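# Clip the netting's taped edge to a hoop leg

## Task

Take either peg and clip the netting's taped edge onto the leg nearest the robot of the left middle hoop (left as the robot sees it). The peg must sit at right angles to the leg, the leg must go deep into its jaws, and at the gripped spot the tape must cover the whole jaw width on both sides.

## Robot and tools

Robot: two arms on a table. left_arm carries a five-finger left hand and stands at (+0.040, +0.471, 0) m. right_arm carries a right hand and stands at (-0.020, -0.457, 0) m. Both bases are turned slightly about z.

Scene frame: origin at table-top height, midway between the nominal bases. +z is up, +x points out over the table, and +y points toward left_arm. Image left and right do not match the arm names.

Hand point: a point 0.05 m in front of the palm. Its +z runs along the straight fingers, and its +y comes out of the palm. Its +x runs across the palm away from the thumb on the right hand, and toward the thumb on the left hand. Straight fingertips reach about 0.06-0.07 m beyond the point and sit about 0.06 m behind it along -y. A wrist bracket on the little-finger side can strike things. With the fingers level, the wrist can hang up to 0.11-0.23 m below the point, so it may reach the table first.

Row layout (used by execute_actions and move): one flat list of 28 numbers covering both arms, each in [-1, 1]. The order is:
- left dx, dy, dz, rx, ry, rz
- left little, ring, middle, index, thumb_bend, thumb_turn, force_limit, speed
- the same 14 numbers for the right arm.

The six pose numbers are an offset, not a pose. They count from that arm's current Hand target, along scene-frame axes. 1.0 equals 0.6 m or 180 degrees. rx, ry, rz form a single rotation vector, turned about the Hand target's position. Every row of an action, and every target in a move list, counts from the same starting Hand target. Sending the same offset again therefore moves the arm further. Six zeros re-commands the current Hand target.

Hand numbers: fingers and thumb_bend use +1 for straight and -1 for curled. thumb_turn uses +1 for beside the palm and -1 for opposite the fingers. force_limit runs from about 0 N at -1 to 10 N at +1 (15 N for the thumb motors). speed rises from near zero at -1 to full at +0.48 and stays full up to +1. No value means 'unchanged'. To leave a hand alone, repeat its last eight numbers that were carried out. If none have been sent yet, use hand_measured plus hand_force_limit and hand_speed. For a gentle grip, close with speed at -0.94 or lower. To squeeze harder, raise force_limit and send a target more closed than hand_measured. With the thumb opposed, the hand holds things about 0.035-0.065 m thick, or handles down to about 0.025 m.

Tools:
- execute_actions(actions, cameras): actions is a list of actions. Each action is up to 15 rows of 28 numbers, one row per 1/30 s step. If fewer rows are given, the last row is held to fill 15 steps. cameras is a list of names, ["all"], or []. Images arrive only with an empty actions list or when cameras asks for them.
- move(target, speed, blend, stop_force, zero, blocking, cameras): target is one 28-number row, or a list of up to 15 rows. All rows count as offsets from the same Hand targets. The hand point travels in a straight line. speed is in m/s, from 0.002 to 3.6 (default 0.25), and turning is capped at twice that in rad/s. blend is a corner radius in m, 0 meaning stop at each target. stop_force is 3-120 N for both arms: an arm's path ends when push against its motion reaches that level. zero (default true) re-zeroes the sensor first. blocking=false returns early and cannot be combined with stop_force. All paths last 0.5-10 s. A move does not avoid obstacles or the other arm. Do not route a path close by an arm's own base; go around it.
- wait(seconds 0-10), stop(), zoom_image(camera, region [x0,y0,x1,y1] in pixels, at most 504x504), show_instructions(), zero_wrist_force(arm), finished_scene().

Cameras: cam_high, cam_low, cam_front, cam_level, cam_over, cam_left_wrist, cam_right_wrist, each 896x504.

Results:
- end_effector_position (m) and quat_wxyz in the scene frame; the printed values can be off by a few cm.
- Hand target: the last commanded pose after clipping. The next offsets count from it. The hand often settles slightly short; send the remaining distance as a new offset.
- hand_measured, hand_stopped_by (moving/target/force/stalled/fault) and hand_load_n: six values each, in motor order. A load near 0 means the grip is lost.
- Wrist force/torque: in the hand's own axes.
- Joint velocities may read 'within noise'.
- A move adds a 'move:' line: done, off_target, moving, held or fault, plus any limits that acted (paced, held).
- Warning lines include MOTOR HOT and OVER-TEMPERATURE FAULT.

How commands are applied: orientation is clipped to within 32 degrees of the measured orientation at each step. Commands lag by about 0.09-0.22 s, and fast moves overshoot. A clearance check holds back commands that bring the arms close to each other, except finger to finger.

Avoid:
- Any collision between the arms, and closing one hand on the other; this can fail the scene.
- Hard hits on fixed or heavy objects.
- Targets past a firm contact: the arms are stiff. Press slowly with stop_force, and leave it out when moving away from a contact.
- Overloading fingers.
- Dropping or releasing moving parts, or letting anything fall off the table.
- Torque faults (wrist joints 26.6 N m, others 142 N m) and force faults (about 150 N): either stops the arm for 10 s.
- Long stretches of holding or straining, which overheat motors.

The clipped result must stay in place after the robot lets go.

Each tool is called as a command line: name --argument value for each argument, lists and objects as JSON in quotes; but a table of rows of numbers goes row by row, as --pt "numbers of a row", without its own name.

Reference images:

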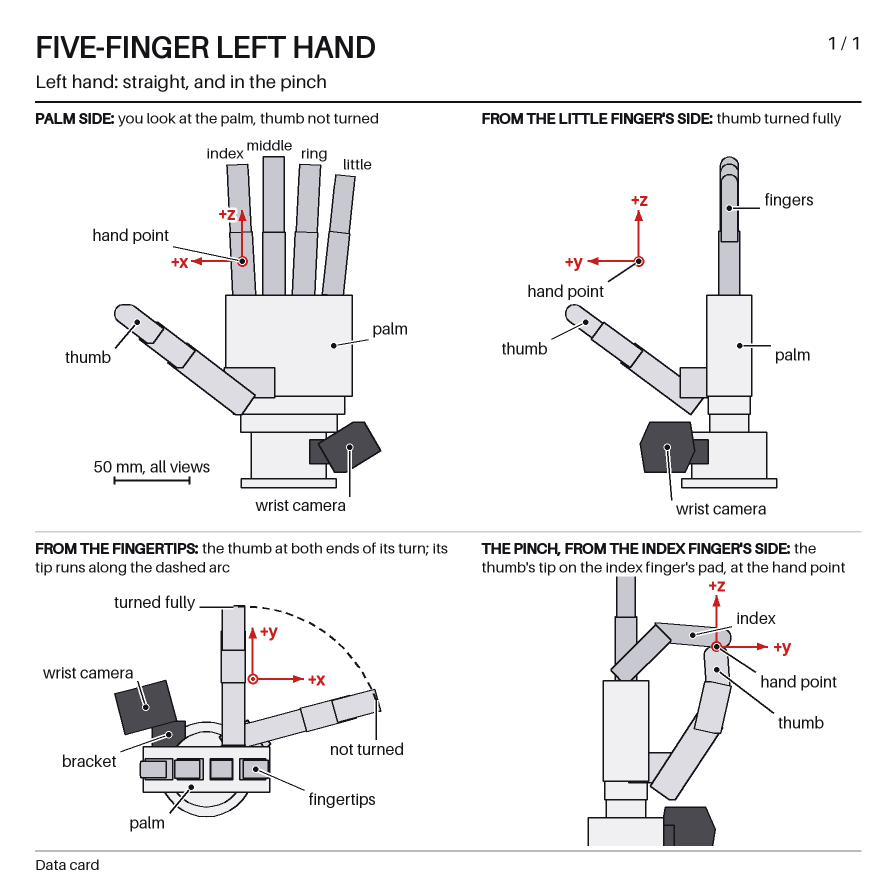

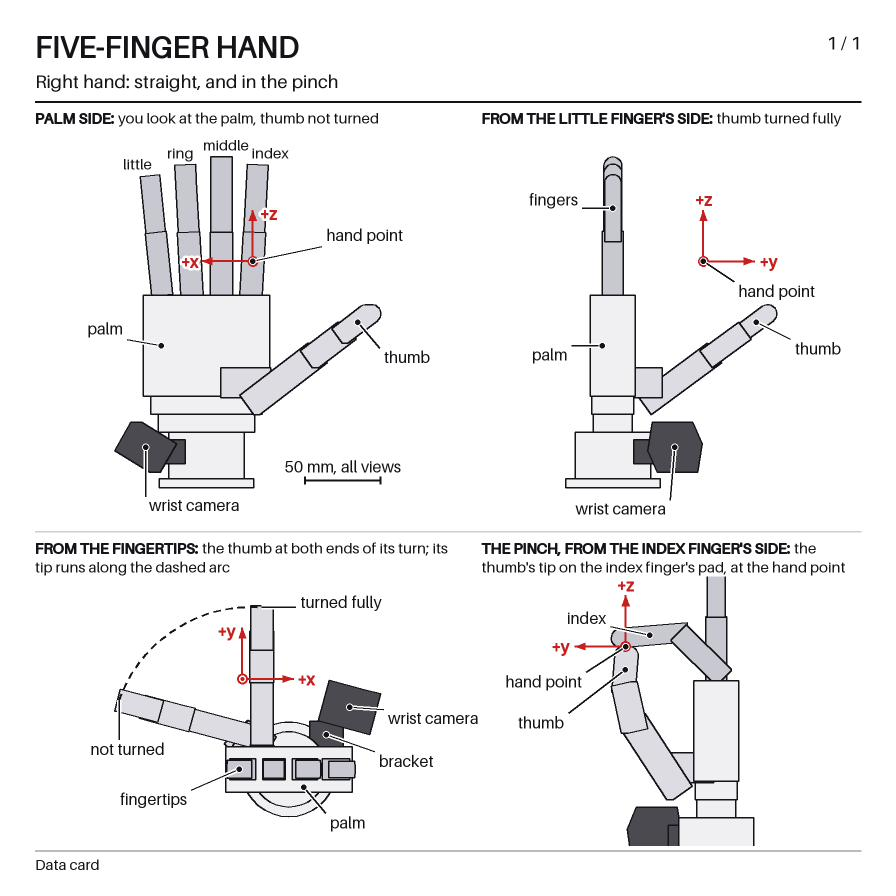

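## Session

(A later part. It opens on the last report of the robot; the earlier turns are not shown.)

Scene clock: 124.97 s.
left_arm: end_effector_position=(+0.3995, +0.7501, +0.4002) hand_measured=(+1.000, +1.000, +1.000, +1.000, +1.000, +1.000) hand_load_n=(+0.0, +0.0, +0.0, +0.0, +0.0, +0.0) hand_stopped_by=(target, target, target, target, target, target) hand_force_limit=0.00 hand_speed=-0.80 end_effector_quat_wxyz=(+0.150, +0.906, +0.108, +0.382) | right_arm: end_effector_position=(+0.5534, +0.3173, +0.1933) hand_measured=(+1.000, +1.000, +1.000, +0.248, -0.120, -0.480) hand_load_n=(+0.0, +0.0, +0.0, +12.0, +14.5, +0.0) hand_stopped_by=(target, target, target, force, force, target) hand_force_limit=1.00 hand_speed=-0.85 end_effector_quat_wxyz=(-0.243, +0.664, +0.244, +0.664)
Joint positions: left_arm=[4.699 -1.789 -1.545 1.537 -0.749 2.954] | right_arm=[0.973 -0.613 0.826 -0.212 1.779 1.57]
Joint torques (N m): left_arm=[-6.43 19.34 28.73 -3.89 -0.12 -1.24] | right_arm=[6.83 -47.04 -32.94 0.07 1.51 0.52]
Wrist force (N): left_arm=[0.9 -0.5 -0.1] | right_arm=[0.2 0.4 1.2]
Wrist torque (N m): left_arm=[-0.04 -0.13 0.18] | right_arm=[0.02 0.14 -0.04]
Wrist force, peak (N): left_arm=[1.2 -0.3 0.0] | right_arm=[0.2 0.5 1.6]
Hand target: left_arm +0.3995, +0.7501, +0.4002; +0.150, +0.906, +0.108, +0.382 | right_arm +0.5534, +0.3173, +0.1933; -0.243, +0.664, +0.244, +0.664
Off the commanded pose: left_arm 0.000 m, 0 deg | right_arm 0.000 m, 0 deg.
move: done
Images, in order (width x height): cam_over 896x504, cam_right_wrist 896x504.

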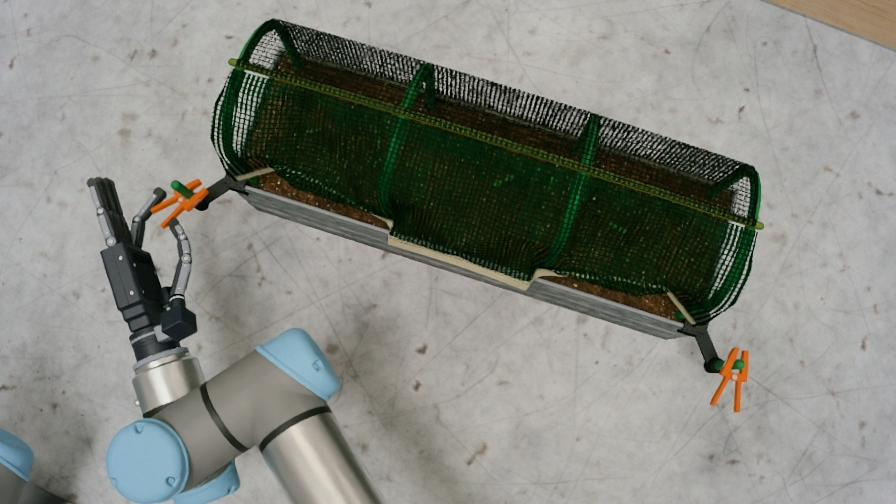

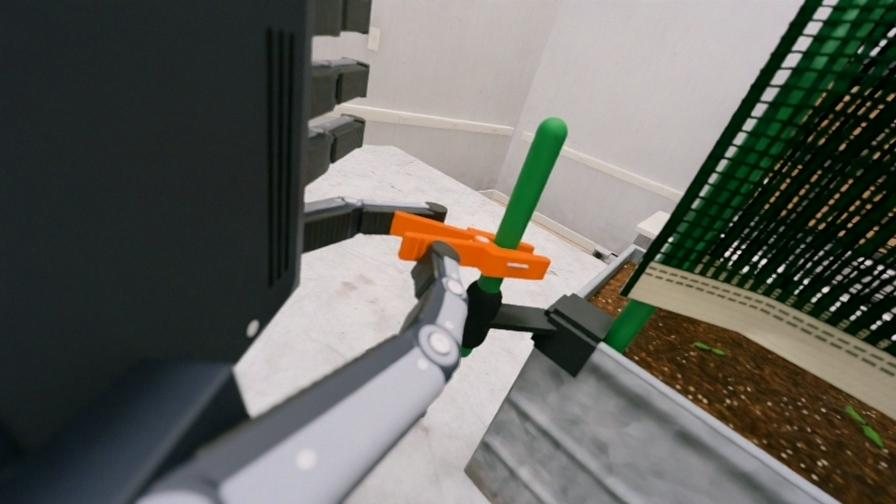

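move --pt "0 0 0 0 0 0 1 1 1 1 1 1 0.0 -0.8 0.0008 0.0022 0 0 0 0 1 1 1 0.15 -0.22 -0.48 1.0 -0.85" --speed 0.03

move --pt "0 0 0 0 0 0 1 1 1 1 1 1 0.0 -0.8 0 0 0 0 0 0 1 1 1 0.14 -0.26 -0.48 1.0 -0.85" --speed 0.03

move --pt "0 0 0 0 0 0 1 1 1 1 1 1 0.0 -0.8 0.0008 0.0022 0 0 0 0 1 1 1 0.14 -0.26 -0.48 1.0 -0.85" --speed 0.03

move --pt "0 0 0 0 0 0 1 1 1 1 1 1 0.0 -0.8 0 0 0 0 0 0 1 1 1 0.13 -0.3 -0.48 1.0 -0.85" --speed 0.03 --cameras '["cam_over", "cam_right_wrist"]'

zoom_image --camera "cam_over" --region '[130, 165, 220, 255]'

zoom_image --camera "cam_right_wrist" --region '[380, 180, 560, 300]'

Scene clock: 126.27 s.
left_arm: end_effector_position=(+0.3995, +0.7501, +0.4002) hand_measured=(+1.000, +1.000, +1.000, +1.000, +1.000, +1.000) hand_load_n=(+0.0, +0.0, +0.0, +0.0, -0.5, +0.0) hand_stopped_by=(target, target, target, target, target, target) hand_force_limit=0.00 hand_speed=-0.80 end_effector_quat_wxyz=(+0.150, +0.906, +0.108, +0.382) | right_arm: end_effector_position=(+0.5538, +0.3185, +0.1933) hand_measured=(+1.000, +1.000, +1.000, +0.248, -0.120, -0.480) hand_load_n=(+0.0, +0.0, +0.0, +11.0, +12.5, +0.0) hand_stopped_by=(target, target, target, force, force, target) hand_force_limit=1.00 hand_speed=-0.85 end_effector_quat_wxyz=(-0.243, +0.664, +0.244, +0.664)
Joint positions: left_arm=[4.699 -1.789 -1.545 1.537 -0.749 2.954] | right_arm=[0.973 -0.609 0.818 -0.209 1.779 1.57]
Joint torques (N m): left_arm=[-5.5 19.38 27.82 -3.86 -0.08 -1.1] | right_arm=[7.42 -45.45 -33.55 -0.09 1.34 0.93]
Wrist force (N): left_arm=[0.8 -0.3 0.0] | right_arm=[0.3 1.3 -1.1]
Wrist torque (N m): left_arm=[-0.01 -0.10 0.17] | right_arm=[-0.03 0.14 -0.05]
Wrist force, peak (N): left_arm=[1.0 -0.3 -0.2] | right_arm=[0.3 1.3 -1.1]
Hand target: left_arm +0.3995, +0.7501, +0.4002; +0.150, +0.906, +0.108, +0.382 | right_arm +0.5538, +0.3186, +0.1933; -0.243, +0.664, +0.244, +0.664
Off the commanded pose: left_arm 0.000 m, 0 deg | right_arm 0.000 m, 0 deg.
move: done

Scene clock: 126.77 s.
left_arm: end_effector_position=(+0.3995, +0.7501, +0.4002) hand_measured=(+1.000, +1.000, +1.000, +1.000, +1.000, +1.000) hand_load_n=(+0.0, +0.0, +0.0, +0.0, -0.5, +0.0) hand_stopped_by=(target, target, target, target, target, target) hand_force_limit=0.00 hand_speed=-0.80 end_effector_quat_wxyz=(+0.150, +0.906, +0.108, +0.382) | right_arm: end_effector_position=(+0.5538, +0.3186, +0.1933) hand_measured=(+1.000, +1.000, +1.000, +0.248, -0.140, -0.480) hand_load_n=(+0.0, +0.0, +0.0, +12.5, +15.0, +0.0) hand_stopped_by=(target, target, target, force, force, target) hand_force_limit=1.00 hand_speed=-0.85 end_effector_quat_wxyz=(-0.243, +0.664, +0.244, +0.664)
Joint positions: left_arm=[4.699 -1.789 -1.545 1.537 -0.749 2.954] | right_arm=[0.973 -0.608 0.818 -0.208 1.779 1.57]
Joint torques (N m): left_arm=[-5.64 19.49 28.47 -4.06 -0.12 -1.05] | right_arm=[6.8 -46.74 -32.55 0.04 1.54 1.13]
Wrist force (N): left_arm=[0.6 -0.3 0.2] | right_arm=[0.1 0.5 0.8]
Wrist torque (N m): left_arm=[-0.02 -0.07 0.16] | right_arm=[0.01 0.13 -0.04]
Wrist force, peak (N): left_arm=[0.9 -0.6 0.1] | right_arm=[0.2 1.5 -1.0]
Hand target: left_arm +0.3995, +0.7501, +0.4002; +0.150, +0.906, +0.108, +0.382 | right_arm +0.5538, +0.3186, +0.1933; -0.243, +0.664, +0.244, +0.664
Off the commanded pose: left_arm 0.000 m, 0 deg | right_arm 0.000 m, 0 deg.
move: done

Scene clock: 127.50 s.
left_arm: end_effector_position=(+0.3995, +0.7501, +0.4002) hand_measured=(+1.000, +1.000, +1.000, +1.000, +1.000, +1.000) hand_load_n=(+0.0, +0.0, +0.0, +0.0, -0.5, +0.0) hand_stopped_by=(target, target, target, target, target, target) hand_force_limit=0.00 hand_speed=-0.80 end_effector_quat_wxyz=(+0.150, +0.906, +0.108, +0.382) | right_arm: end_effector_position=(+0.5543, +0.3198, +0.1933) hand_measured=(+1.000, +1.000, +1.000, +0.248, -0.140, -0.480) hand_load_n=(+0.0, +0.0, +0.0, +11.0, +13.0, +0.0) hand_stopped_by=(target, target, target, force, force, target) hand_force_limit=1.00 hand_speed=-0.85 end_effector_quat_wxyz=(-0.243, +0.664, +0.244, +0.664)
Joint positions: left_arm=[4.699 -1.789 -1.545 1.537 -0.749 2.954] | right_arm=[0.974 -0.604 0.81 -0.205 1.78 1.57]
Joint torques (N m): left_arm=[-6.79 19.17 29.25 -3.89 -0.2 -1.16] | right_arm=[7.84 -46.09 -34.03 -0.24 1.36 1.21]
Wrist force (N): left_arm=[0.8 -0.4 -0.1] | right_arm=[0.5 1.8 -0.8]
Wrist torque (N m): left_arm=[-0.02 -0.10 0.17] | right_arm=[-0.02 0.09 -0.02]
Wrist force, peak (N): left_arm=[1.1 -0.4 -0.1] | right_arm=[0.5 1.8 -0.8]
Hand target: left_arm +0.3995, +0.7501, +0.4002; +0.150, +0.906, +0.108, +0.382 | right_arm +0.5543, +0.3199, +0.1933; -0.243, +0.664, +0.244, +0.664
Off the commanded pose: left_arm 0.000 m, 0 deg | right_arm 0.000 m, 0 deg.
move: done

Scene clock: 128.00 s.
left_arm: end_effector_position=(+0.3995, +0.7501, +0.4002) hand_measured=(+1.000, +1.000, +1.000, +1.000, +1.000, +1.000) hand_load_n=(+0.0, +0.0, +0.0, +0.5, +0.0, +0.0) hand_stopped_by=(target, target, target, target, target, target) hand_force_limit=0.00 hand_speed=-0.80 end_effector_quat_wxyz=(+0.150, +0.906, +0.108, +0.382) | right_arm: end_effector_position=(+0.5543, +0.3199, +0.1933) hand_measured=(+1.000, +1.000, +1.000, +0.248, -0.154, -0.480) hand_load_n=(+0.0, +0.0, +0.0, +12.5, +14.0, +0.0) hand_stopped_by=(target, target, target, force, force, target) hand_force_limit=1.00 hand_speed=-0.85 end_effector_quat_wxyz=(-0.243, +0.664, +0.244, +0.664)
Joint positions: left_arm=[4.699 -1.789 -1.545 1.537 -0.749 2.954] | right_arm=[0.974 -0.604 0.809 -0.204 1.78 1.57]
Joint torques (N m): left_arm=[-5.65 18.71 28.97 -4.01 -0.03 -1.12] | right_arm=[7.86 -47.14 -32.96 -0.03 1.4 1.17]
Wrist force (N): left_arm=[0.7 -0.4 0.0] | right_arm=[0.1 1.0 0.4]
Wrist torque (N m): left_arm=[-0.02 -0.10 0.17] | right_arm=[0.00 0.14 -0.05]
Wrist force, peak (N): left_arm=[1.0 -0.3 0.1] | right_arm=[0.2 1.7 -1.1]
Hand target: left_arm +0.3995, +0.7501, +0.4002; +0.150, +0.906, +0.108, +0.382 | right_arm +0.5543, +0.3199, +0.1933; -0.243, +0.664, +0.244, +0.664
Off the commanded pose: left_arm 0.000 m, 0 deg | right_arm 0.000 m, 0 deg.
move: done
Images, in order (width x height): cam_over 896x504, cam_right_wrist 896x504.

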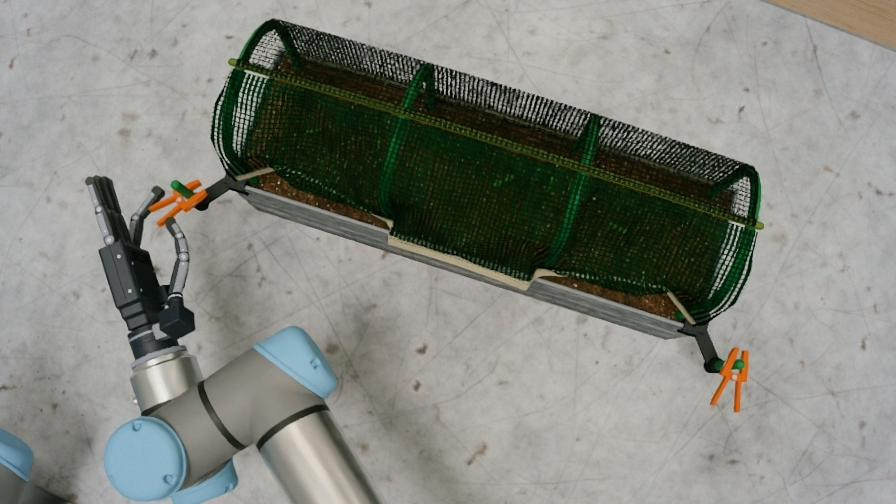

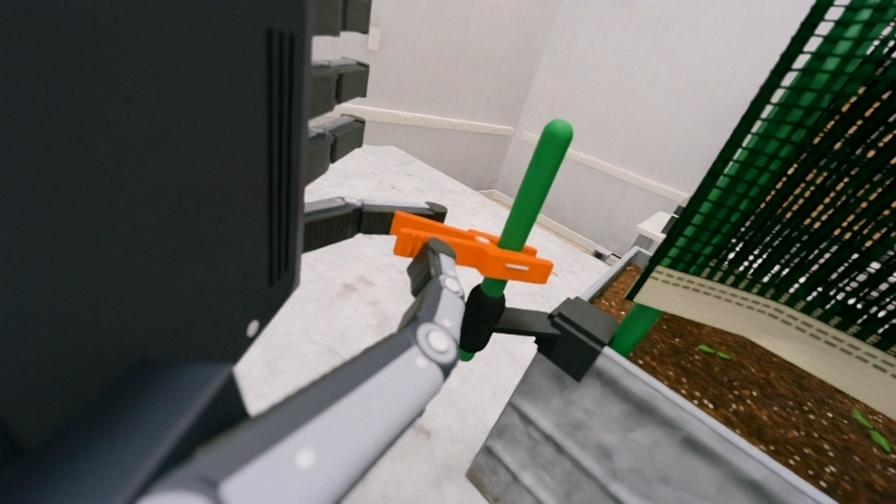

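Scaled by 5.600 from the camera's 896x504 image, which has a finer 1280x720 frame.

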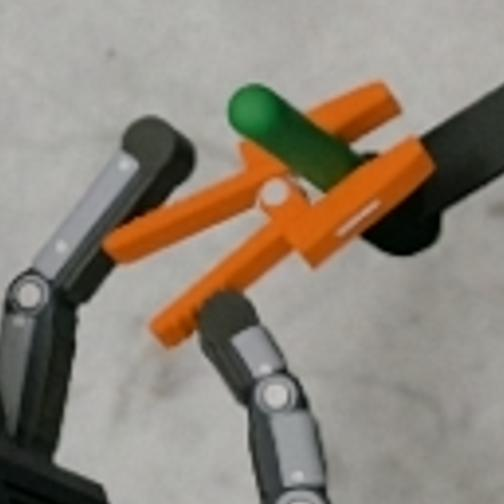

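Scaled by 2.800 from the camera's 896x504 image, which has a finer 1280x720 frame.

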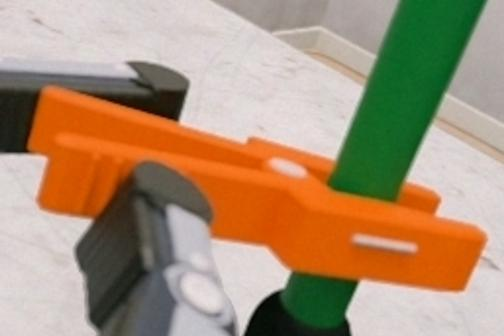

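move --pt "0 0 0 0 0 0 1 1 1 1 1 1 0.0 -0.8 0.0008 0.0022 0 0 0 0 1 1 1 0.13 -0.3 -0.48 1.0 -0.85" --pt "0 0 0 0 0 0 1 1 1 1 1 1 0.0 -0.8 0.0008 0.0022 0 0 0 0 1 1 1 0.13 -0.34 -0.48 1.0 -0.7" --speed 0.03

move --pt "0 0 0 0 0 0 1 1 1 1 1 1 0.0 -0.8 0.0008 0.0022 0 0 0 0 1 1 1 0.13 -0.34 -0.48 1.0 -0.7" --pt "0 0 0 0 0 0 1 1 1 1 1 1 0.0 -0.8 0.0008 0.0022 0 0 0 0 1 1 1 0.13 -0.38 -0.48 1.0 -0.7" --speed 0.03 --cameras '["cam_over", "cam_right_wrist"]'

zoom_image --camera "cam_over" --region '[130, 165, 220, 255]'

zoom_image --camera "cam_right_wrist" --region '[380, 180, 560, 300]'

Scene clock: 129.93 s.
left_arm: end_effector_position=(+0.3995, +0.7501, +0.4002) hand_measured=(+1.000, +1.000, +1.000, +1.000, +1.000, +1.000) hand_load_n=(+0.0, +0.0, +0.0, +0.0, +0.0, +0.0) hand_stopped_by=(target, target, target, target, target, target) hand_force_limit=0.00 hand_speed=-0.80 end_effector_quat_wxyz=(+0.150, +0.906, +0.108, +0.382) | right_arm: end_effector_position=(+0.5548, +0.3212, +0.1933) hand_measured=(+1.000, +1.000, +1.000, +0.248, -0.174, -0.480) hand_load_n=(+0.0, +0.0, +0.0, +12.5, +14.5, +0.0) hand_stopped_by=(target, target, target, force, force, target) hand_force_limit=1.00 hand_speed=-0.70 end_effector_quat_wxyz=(-0.243, +0.664, +0.244, +0.664)
Joint positions: left_arm=[4.699 -1.789 -1.545 1.537 -0.749 2.954] | right_arm=[0.975 -0.599 0.801 -0.2 1.78 1.57]
Joint torques (N m): left_arm=[-5.85 19.21 29.63 -4.05 -0.2 -1.16] | right_arm=[7.25 -46.69 -32.79 -0.07 1.36 1]
Wrist force (N): left_arm=[0.9 -0.4 -0.2] | right_arm=[0.2 0.9 0.3]
Wrist torque (N m): left_arm=[-0.02 -0.12 0.18] | right_arm=[-0.01 0.10 -0.03]
Wrist force, peak (N): left_arm=[0.9 -0.4 -0.2] | right_arm=[0.1 1.9 -1.4]
Hand target: left_arm +0.3995, +0.7501, +0.4002; +0.150, +0.906, +0.108, +0.382 | right_arm +0.5548, +0.3212, +0.1933; -0.243, +0.664, +0.244, +0.664
Off the commanded pose: left_arm 0.000 m, 0 deg | right_arm 0.000 m, 0 deg.
move: done

Scene clock: 131.40 s.
left_arm: end_effector_position=(+0.3995, +0.7501, +0.4002) hand_measured=(+1.000, +1.000, +1.000, +1.000, +1.000, +1.000) hand_load_n=(+0.0, +0.0, +0.0, +0.0, +0.0, +0.0) hand_stopped_by=(target, target, target, target, target, target) hand_force_limit=0.00 hand_speed=-0.80 end_effector_quat_wxyz=(+0.150, +0.906, +0.108, +0.382) | right_arm: end_effector_position=(+0.5553, +0.3226, +0.1933) hand_measured=(+1.000, +1.000, +1.000, +0.248, -0.376, -0.480) hand_load_n=(+0.0, +0.0, +0.0, +11.0, +5.0, +0.5) hand_stopped_by=(target, target, target, force, target, target) hand_force_limit=1.00 hand_speed=-0.70 end_effector_quat_wxyz=(-0.243, +0.664, +0.244, +0.664)
Joint positions: left_arm=[4.699 -1.789 -1.545 1.537 -0.749 2.954] | right_arm=[0.975 -0.595 0.792 -0.196 1.781 1.57]
Joint torques (N m): left_arm=[-5.26 19.72 28.45 -3.75 -0.01 -0.98] | right_arm=[4.83 -46.64 -32.64 0.05 1.2 0.99]
Wrist force (N): left_arm=[0.9 -0.4 -0.3] | right_arm=[0.8 -1.6 0.4]
Wrist torque (N m): left_arm=[0.00 -0.13 0.18] | right_arm=[-0.03 0.10 -0.04]
Wrist force, peak (N): left_arm=[0.9 -0.6 0.0] | right_arm=[0.5 1.9 -1.4]
Hand target: left_arm +0.3995, +0.7501, +0.4002; +0.150, +0.906, +0.108, +0.382 | right_arm +0.5553, +0.3225, +0.1933; -0.243, +0.664, +0.244, +0.664
Off the commanded pose: left_arm 0.000 m, 0 deg | right_arm 0.000 m, 0 deg.
move: done
Images, in order (width x height): cam_over 896x504, cam_right_wrist 896x504.

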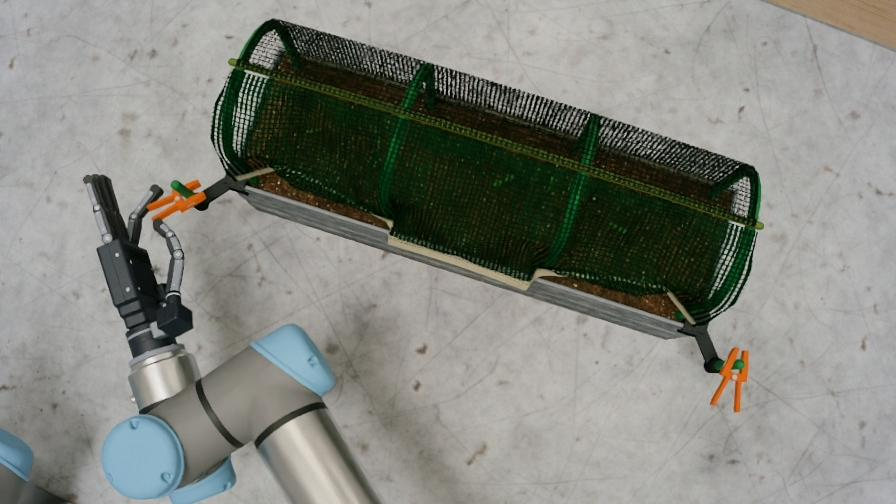

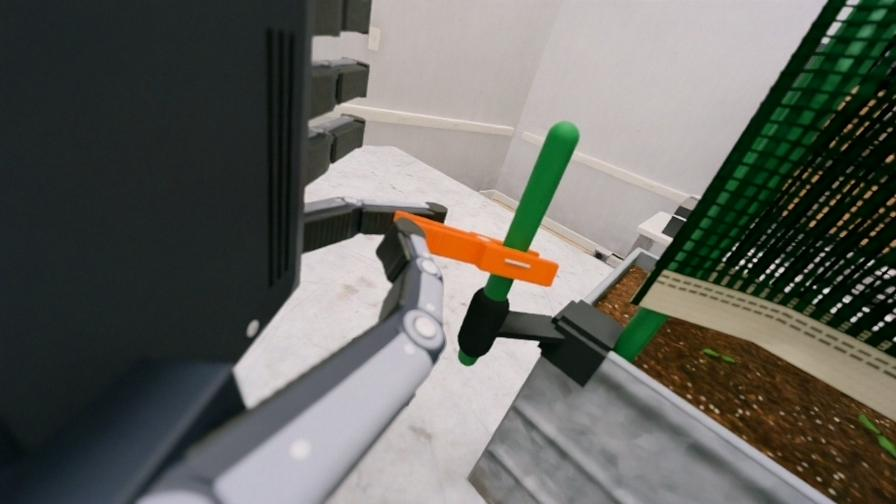

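Scaled by 5.600 from the camera's 896x504 image, which has a finer 1280x720 frame.

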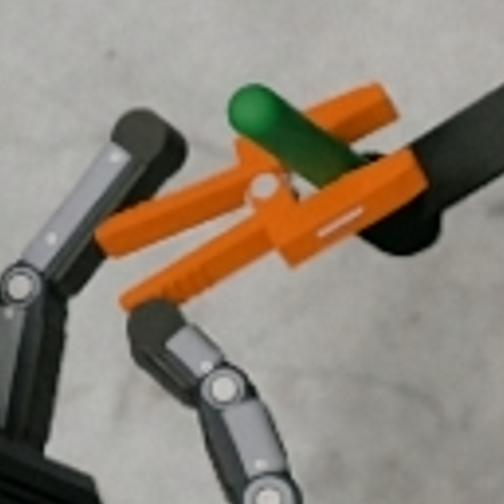

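Scaled by 2.800 from the camera's 896x504 image, which has a finer 1280x720 frame.

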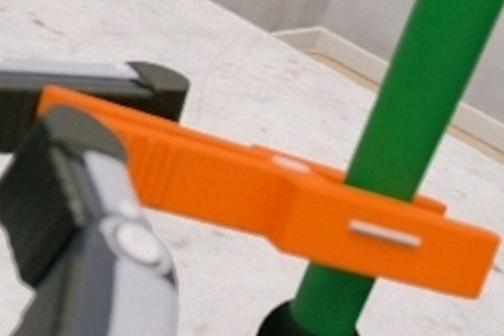

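zoom_image --camera "cam_over" --region '[145, 175, 210, 230]'

zoom_image --camera "cam_right_wrist" --region '[440, 190, 580, 320]'

Scaled by 7.754 from the camera's 896x504 image, which has a finer 1280x720 frame.

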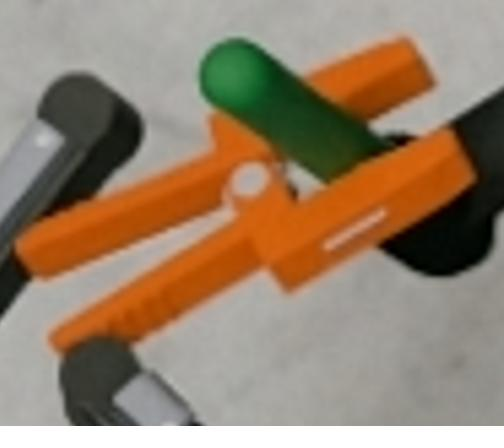

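Scaled by 3.600 from the camera's 896x504 image, which has a finer 1280x720 frame.

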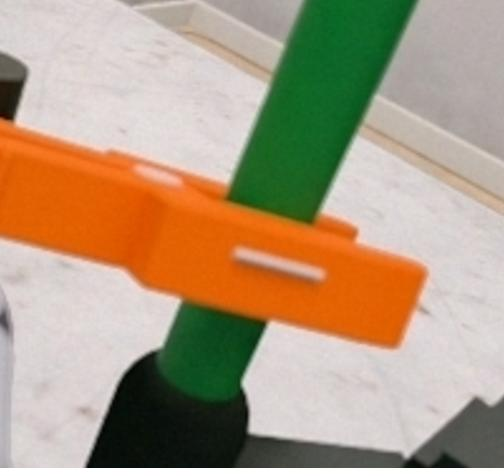

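move --target '[0,0,0,0,0,0,1,1,1,1,1,1,0.0,-0.8,-0.0075,0.0067,0,0,0,0,1,1,1,0.13,-0.38,-0.48,1.0,-0.7]' --speed 0.03 --cameras '["cam_over","cam_right_wrist"]'

Scene clock: 133.93 s.
left_arm: end_effector_position=(+0.3995, +0.7501, +0.4002) hand_measured=(+1.000, +1.000, +1.000, +1.000, +1.000, +1.000) hand_load_n=(+0.0, +0.0, +0.0, +0.0, +0.0, +0.0) hand_stopped_by=(target, target, target, target, target, target) hand_force_limit=0.00 hand_speed=-0.80 end_effector_quat_wxyz=(+0.150, +0.906, +0.108, +0.382) | right_arm: end_effector_position=(+0.5509, +0.3264, +0.1933) hand_measured=(+1.000, +1.000, +1.000, +0.248, -0.376, -0.480) hand_load_n=(+0.0, +0.0, +0.0, +10.0, +5.5, +0.0) hand_stopped_by=(target, target, target, force, target, target) hand_force_limit=1.00 hand_speed=-0.70 end_effector_quat_wxyz=(-0.243, +0.664, +0.244, +0.664)
Joint positions: left_arm=[4.699 -1.789 -1.545 1.537 -0.749 2.954] | right_arm=[0.983 -0.59 0.783 -0.192 1.789 1.57]
Joint torques (N m): left_arm=[-5.94 20.22 30.14 -3.95 -0.12 -0.95] | right_arm=[7.74 -46.85 -33.28 0.07 1.52 1.21]
Wrist force (N): left_arm=[0.6 -0.5 0.0] | right_arm=[0.8 0.4 0.3]
Wrist torque (N m): left_arm=[-0.03 -0.08 0.17] | right_arm=[-0.04 0.08 -0.02]
Wrist force, peak (N): left_arm=[1.1 -0.5 0.0] | right_arm=[0.7 -1.8 0.0]
Hand target: left_arm +0.3995, +0.7501, +0.4002; +0.150, +0.906, +0.108, +0.382 | right_arm +0.5508, +0.3266, +0.1933; -0.243, +0.664, +0.244, +0.664
Off the commanded pose: left_arm 0.000 m, 0 deg | right_arm 0.000 m, 0 deg.
move: done
Images, in order (width x height): cam_over 896x504, cam_right_wrist 896x504.

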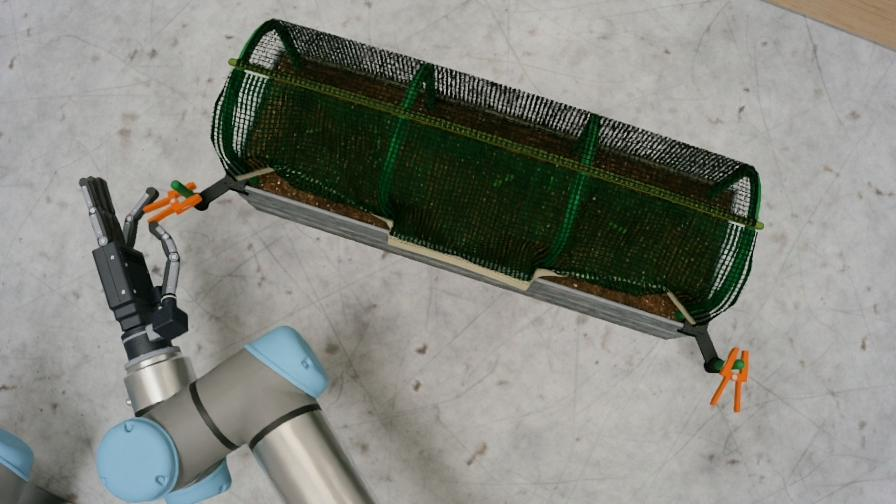

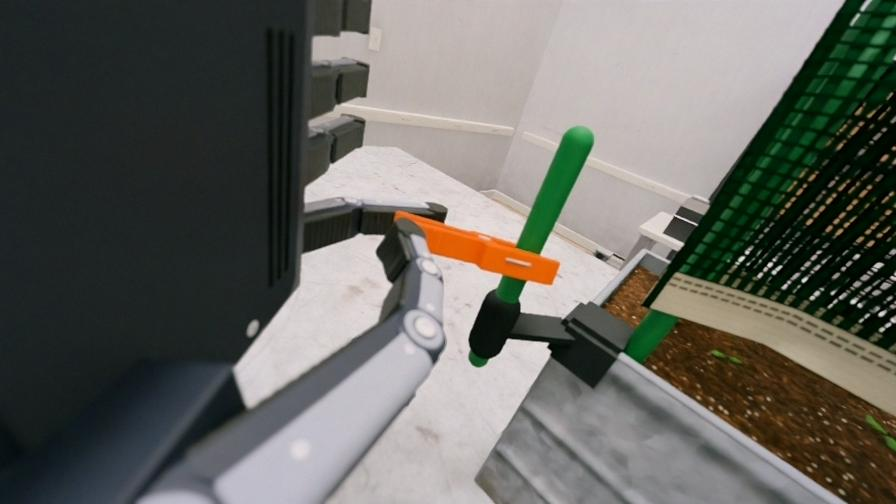

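zoom_image --camera "cam_over" --region '[130, 165, 220, 255]'

zoom_image --camera "cam_right_wrist" --region '[380, 180, 560, 300]'

Scaled by 5.600 from the camera's 896x504 image, which has a finer 1280x720 frame.

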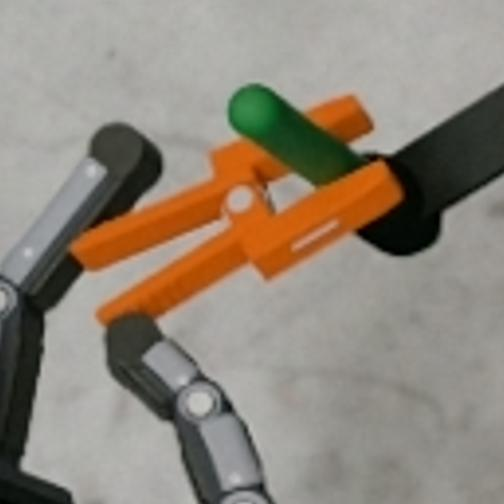

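Scaled by 2.800 from the camera's 896x504 image, which has a finer 1280x720 frame.

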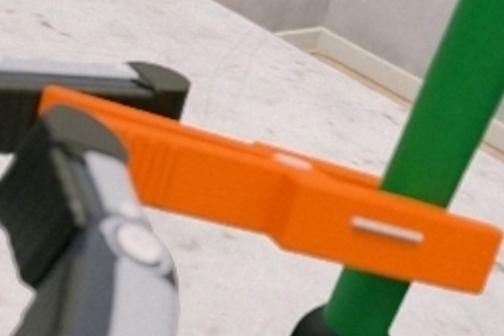

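move --target '[0,0,0,0,0,0,1,1,1,1,1,1,0.0,-0.8,-0.01,0.0089,0,0,0,0,1,1,1,0.13,-0.38,-0.48,1.0,-0.7]' --speed 0.03 --cameras '["cam_over","cam_right_wrist"]'

zoom_image --camera "cam_over" --region '[130, 165, 220, 255]'

zoom_image --camera "cam_right_wrist" --region '[380, 180, 560, 300]'

Scene clock: 135.23 s.
left_arm: end_effector_position=(+0.3995, +0.7501, +0.4002) hand_measured=(+1.000, +1.000, +1.000, +1.000, +1.000, +1.000) hand_load_n=(+0.0, +0.0, +0.0, -0.5, +0.0, +0.0) hand_stopped_by=(target, target, target, target, target, target) hand_force_limit=0.00 hand_speed=-0.80 end_effector_quat_wxyz=(+0.150, +0.906, +0.108, +0.382) | right_arm: end_effector_position=(+0.5450, +0.3317, +0.1933) hand_measured=(+1.000, +1.000, +1.000, +0.248, -0.376, -0.480) hand_load_n=(+0.0, +0.0, +0.0, +11.0, +5.0, -0.5) hand_stopped_by=(target, target, target, force, target, target) hand_force_limit=1.00 hand_speed=-0.70 end_effector_quat_wxyz=(-0.243, +0.664, +0.244, +0.664) end_effector_velocity=(-0.003, +0.003, -0.001) end_effector_angular_velocity=(-0.001, +0.001, +0.003)
Joint positions: left_arm=[4.699 -1.789 -1.545 1.537 -0.749 2.954] | right_arm=[0.994 -0.583 0.769 -0.185 1.8 1.57]
Joint velocities: left_arm=[within noise] | right_arm=[0.005 0.002 -0.002 0.002 0.001 0]
Joint torques (N m): left_arm=[-5.56 18.66 28.67 -4.09 -0.31 -1.05] | right_arm=[6.38 -46.65 -33.38 0.13 1.82 1.2]
Wrist force (N): left_arm=[0.6 -0.5 0.1] | right_arm=[1.0 -0.1 0.3]
Wrist torque (N m): left_arm=[-0.04 -0.07 0.17] | right_arm=[-0.01 0.05 -0.02]
Wrist force, peak (N): left_arm=[1.0 -0.5 0.0] | right_arm=[1.2 0.3 0.2]
Hand target: left_arm +0.3995, +0.7501, +0.4002; +0.150, +0.906, +0.108, +0.382 | right_arm +0.5448, +0.3319, +0.1933; -0.243, +0.664, +0.244, +0.664
Off the commanded pose: left_arm 0.000 m, 0 deg | right_arm 0.000 m, 0 deg.
move: done
Images, in order (width x height): cam_over 896x504, cam_right_wrist 896x504.

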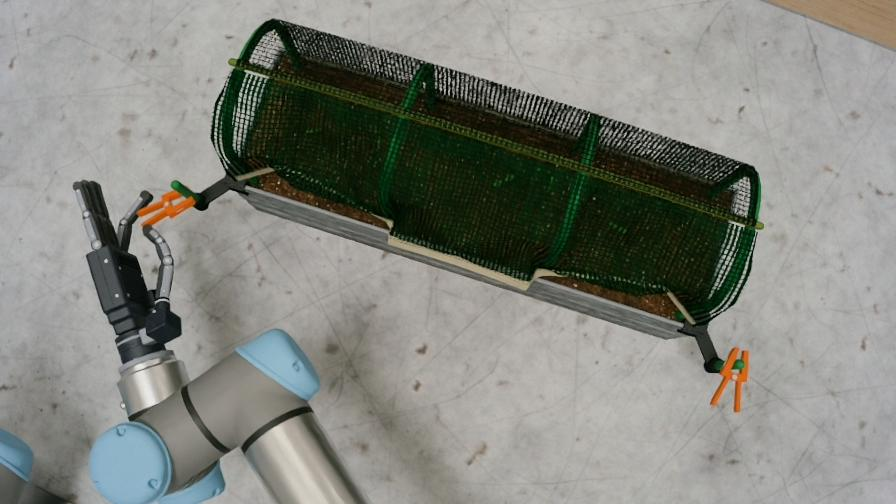

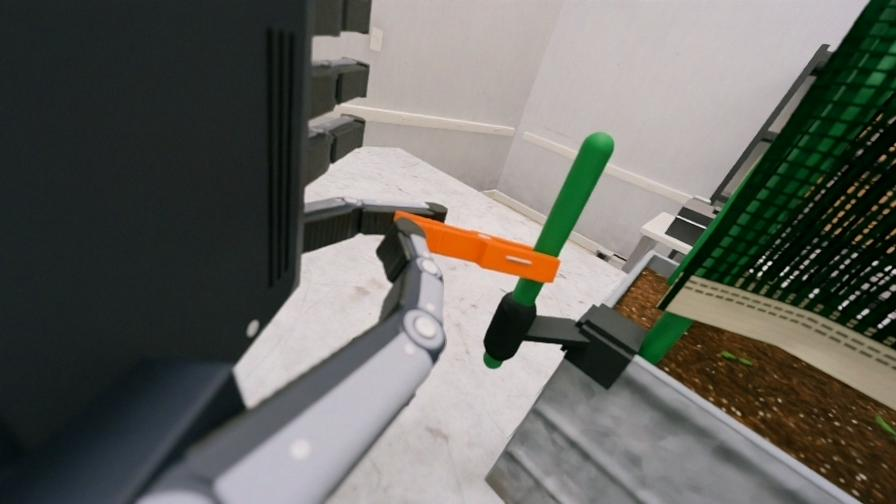

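Scaled by 5.600 from the camera's 896x504 image, which has a finer 1280x720 frame.

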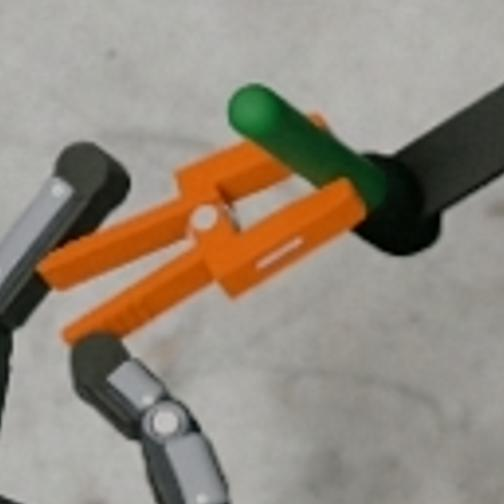

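Scaled by 2.800 from the camera's 896x504 image, which has a finer 1280x720 frame.

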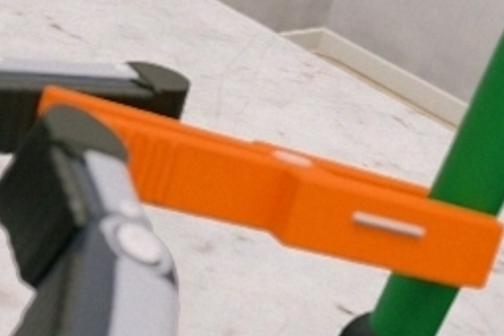

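move --target '[0,0,0,0,0,0,1,1,1,1,1,1,0.0,-0.8,-0.01,0.0089,0,0,0,0,1,1,1,0.13,-0.38,-0.48,1.0,-0.7]' --speed 0.03 --cameras '["cam_over","cam_right_wrist"]'

zoom_image --camera "cam_over" --region '[130, 165, 220, 255]'

zoom_image --camera "cam_right_wrist" --region '[380, 180, 560, 300]'

Scene clock: 136.27 s.
left_arm: end_effector_position=(+0.3995, +0.7501, +0.4002) hand_measured=(+1.000, +1.000, +1.000, +1.000, +1.000, +1.000) hand_load_n=(+0.0, +0.0, -0.5, -0.5, +0.0, +0.0) hand_stopped_by=(target, target, target, target, target, target) hand_force_limit=0.00 hand_speed=-0.80 end_effector_quat_wxyz=(+0.150, +0.906, +0.108, +0.382) | right_arm: end_effector_position=(+0.5389, +0.3371, +0.1933) hand_measured=(+1.000, +1.000, +1.000, +0.248, -0.376, -0.480) hand_load_n=(+0.0, +0.0, +0.0, +10.5, +2.0, -0.5) hand_stopped_by=(target, target, target, force, target, target) hand_force_limit=1.00 hand_speed=-0.70 end_effector_quat_wxyz=(-0.243, +0.664, +0.244, +0.664)
Joint positions: left_arm=[4.699 -1.789 -1.545 1.537 -0.749 2.954] | right_arm=[1.005 -0.576 0.755 -0.178 1.811 1.57]
Joint torques (N m): left_arm=[-5.51 19.02 28.01 -3.92 -0.2 -0.92] | right_arm=[6.02 -46.16 -33.28 -0.05 1.83 1.43]
Wrist force (N): left_arm=[0.7 -0.3 -0.1] | right_arm=[0.9 0.0 -0.6]
Wrist torque (N m): left_arm=[-0.01 -0.09 0.17] | right_arm=[0.00 0.06 -0.01]
Wrist force, peak (N): left_arm=[0.9 -0.7 0.0] | right_arm=[1.0 -0.5 -0.6]
Hand target: left_arm +0.3995, +0.7501, +0.4002; +0.150, +0.906, +0.108, +0.382 | right_arm +0.5388, +0.3372, +0.1933; -0.243, +0.664, +0.244, +0.664
Off the commanded pose: left_arm 0.000 m, 0 deg | right_arm 0.000 m, 0 deg.
move: done
Images, in order (width x height): cam_over 896x504, cam_right_wrist 896x504.

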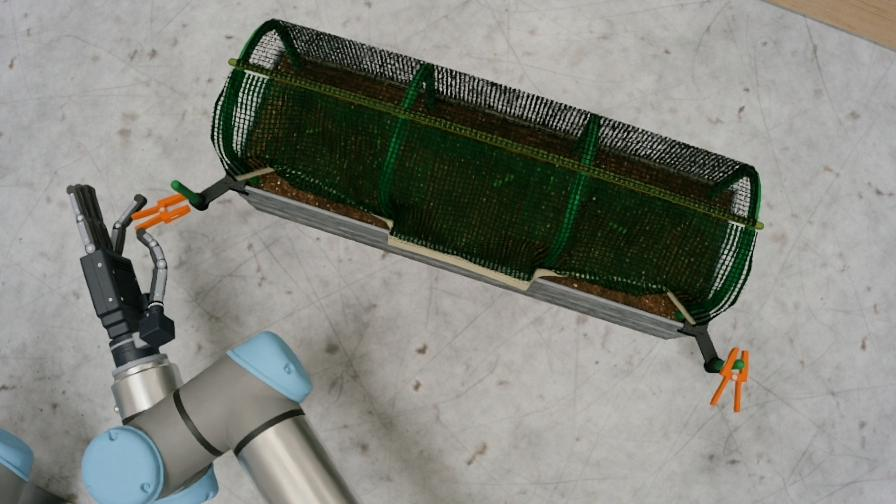

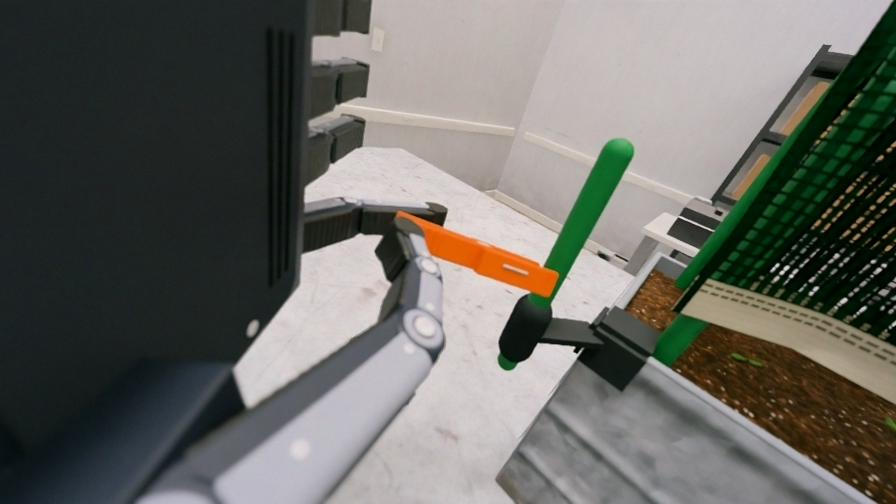

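Scaled by 5.600 from the camera's 896x504 image, which has a finer 1280x720 frame.

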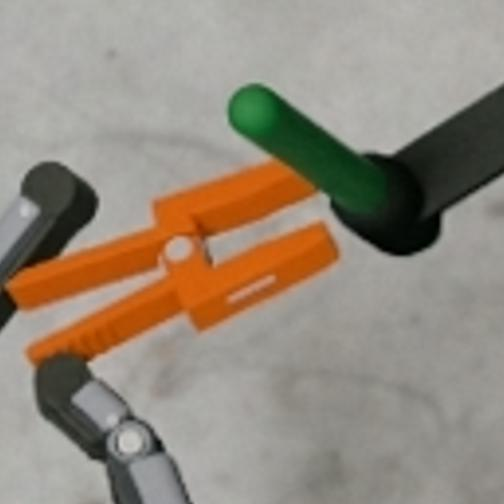

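Scaled by 2.800 from the camera's 896x504 image, which has a finer 1280x720 frame.

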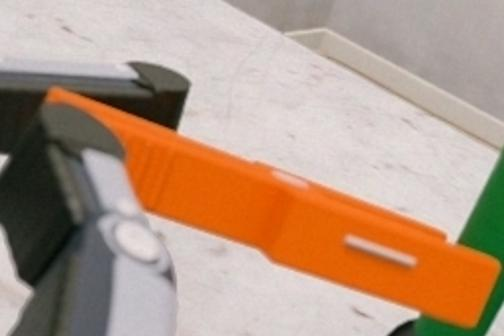

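move --target '[0,0,0,0,0,0,1,1,1,1,1,1,0.0,-0.8,-0.0124,0.0111,0,0,0,0,1,1,1,0.13,-0.38,-0.48,1.0,-0.7]' --speed 0.03 --cameras '["cam_over","cam_right_wrist"]'

zoom_image --camera "cam_over" --region '[130, 165, 220, 255]'

zoom_image --camera "cam_right_wrist" --region '[380, 180, 560, 300]'

Scene clock: 137.50 s.
left_arm: end_effector_position=(+0.3995, +0.7501, +0.4002) hand_measured=(+1.000, +1.000, +1.000, +1.000, +1.000, +1.000) hand_load_n=(+0.0, +0.0, +0.0, +0.0, +0.0, +0.0) hand_stopped_by=(target, target, target, target, target, target) hand_force_limit=0.00 hand_speed=-0.80 end_effector_quat_wxyz=(+0.150, +0.906, +0.108, +0.382) | right_arm: end_effector_position=(+0.5315, +0.3438, +0.1933) hand_measured=(+1.000, +1.000, +1.000, +0.248, -0.376, -0.480) hand_load_n=(+0.0, +0.0, +0.0, +10.0, +2.0, -0.5) hand_stopped_by=(target, target, target, force, target, target) hand_force_limit=1.00 hand_speed=-0.70 end_effector_quat_wxyz=(-0.243, +0.664, +0.244, +0.664)
Joint positions: left_arm=[4.699 -1.789 -1.545 1.537 -0.749 2.954] | right_arm=[1.018 -0.566 0.736 -0.169 1.824 1.57]
Joint torques (N m): left_arm=[-5.08 21.25 28.13 -3.81 -0.17 -0.82] | right_arm=[7.41 -47.24 -33.28 -0.03 1.81 1.36]
Wrist force (N): left_arm=[1.0 -0.3 0.0] | right_arm=[0.5 0.0 -0.5]
Wrist torque (N m): left_arm=[0.00 -0.14 0.18] | right_arm=[0.01 0.12 -0.03]
Wrist force, peak (N): left_arm=[1.2 -0.3 0.0] | right_arm=[1.1 -0.1 -0.9]
Hand target: left_arm +0.3995, +0.7501, +0.4002; +0.150, +0.906, +0.108, +0.382 | right_arm +0.5313, +0.3439, +0.1933; -0.243, +0.664, +0.244, +0.664
Off the commanded pose: left_arm 0.000 m, 0 deg | right_arm 0.000 m, 0 deg.
move: done
Images, in order (width x height): cam_over 896x504, cam_right_wrist 896x504.

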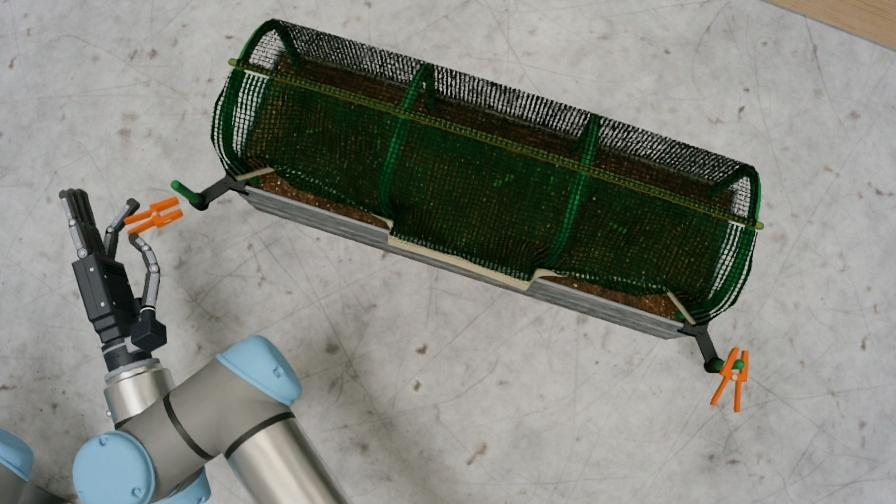

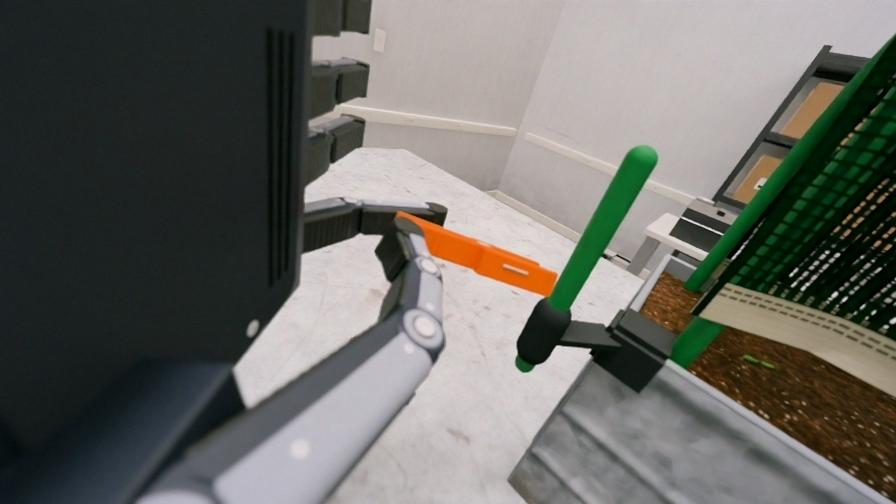

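Scaled by 5.600 from the camera's 896x504 image, which has a finer 1280x720 frame.

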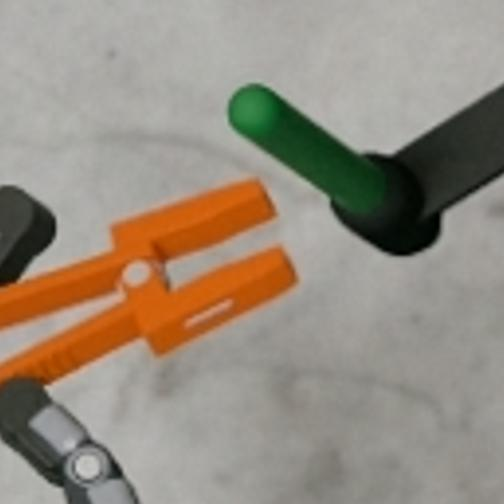

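Scaled by 2.800 from the camera's 896x504 image, which has a finer 1280x720 frame.

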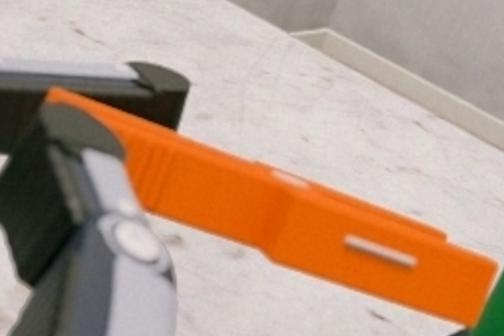

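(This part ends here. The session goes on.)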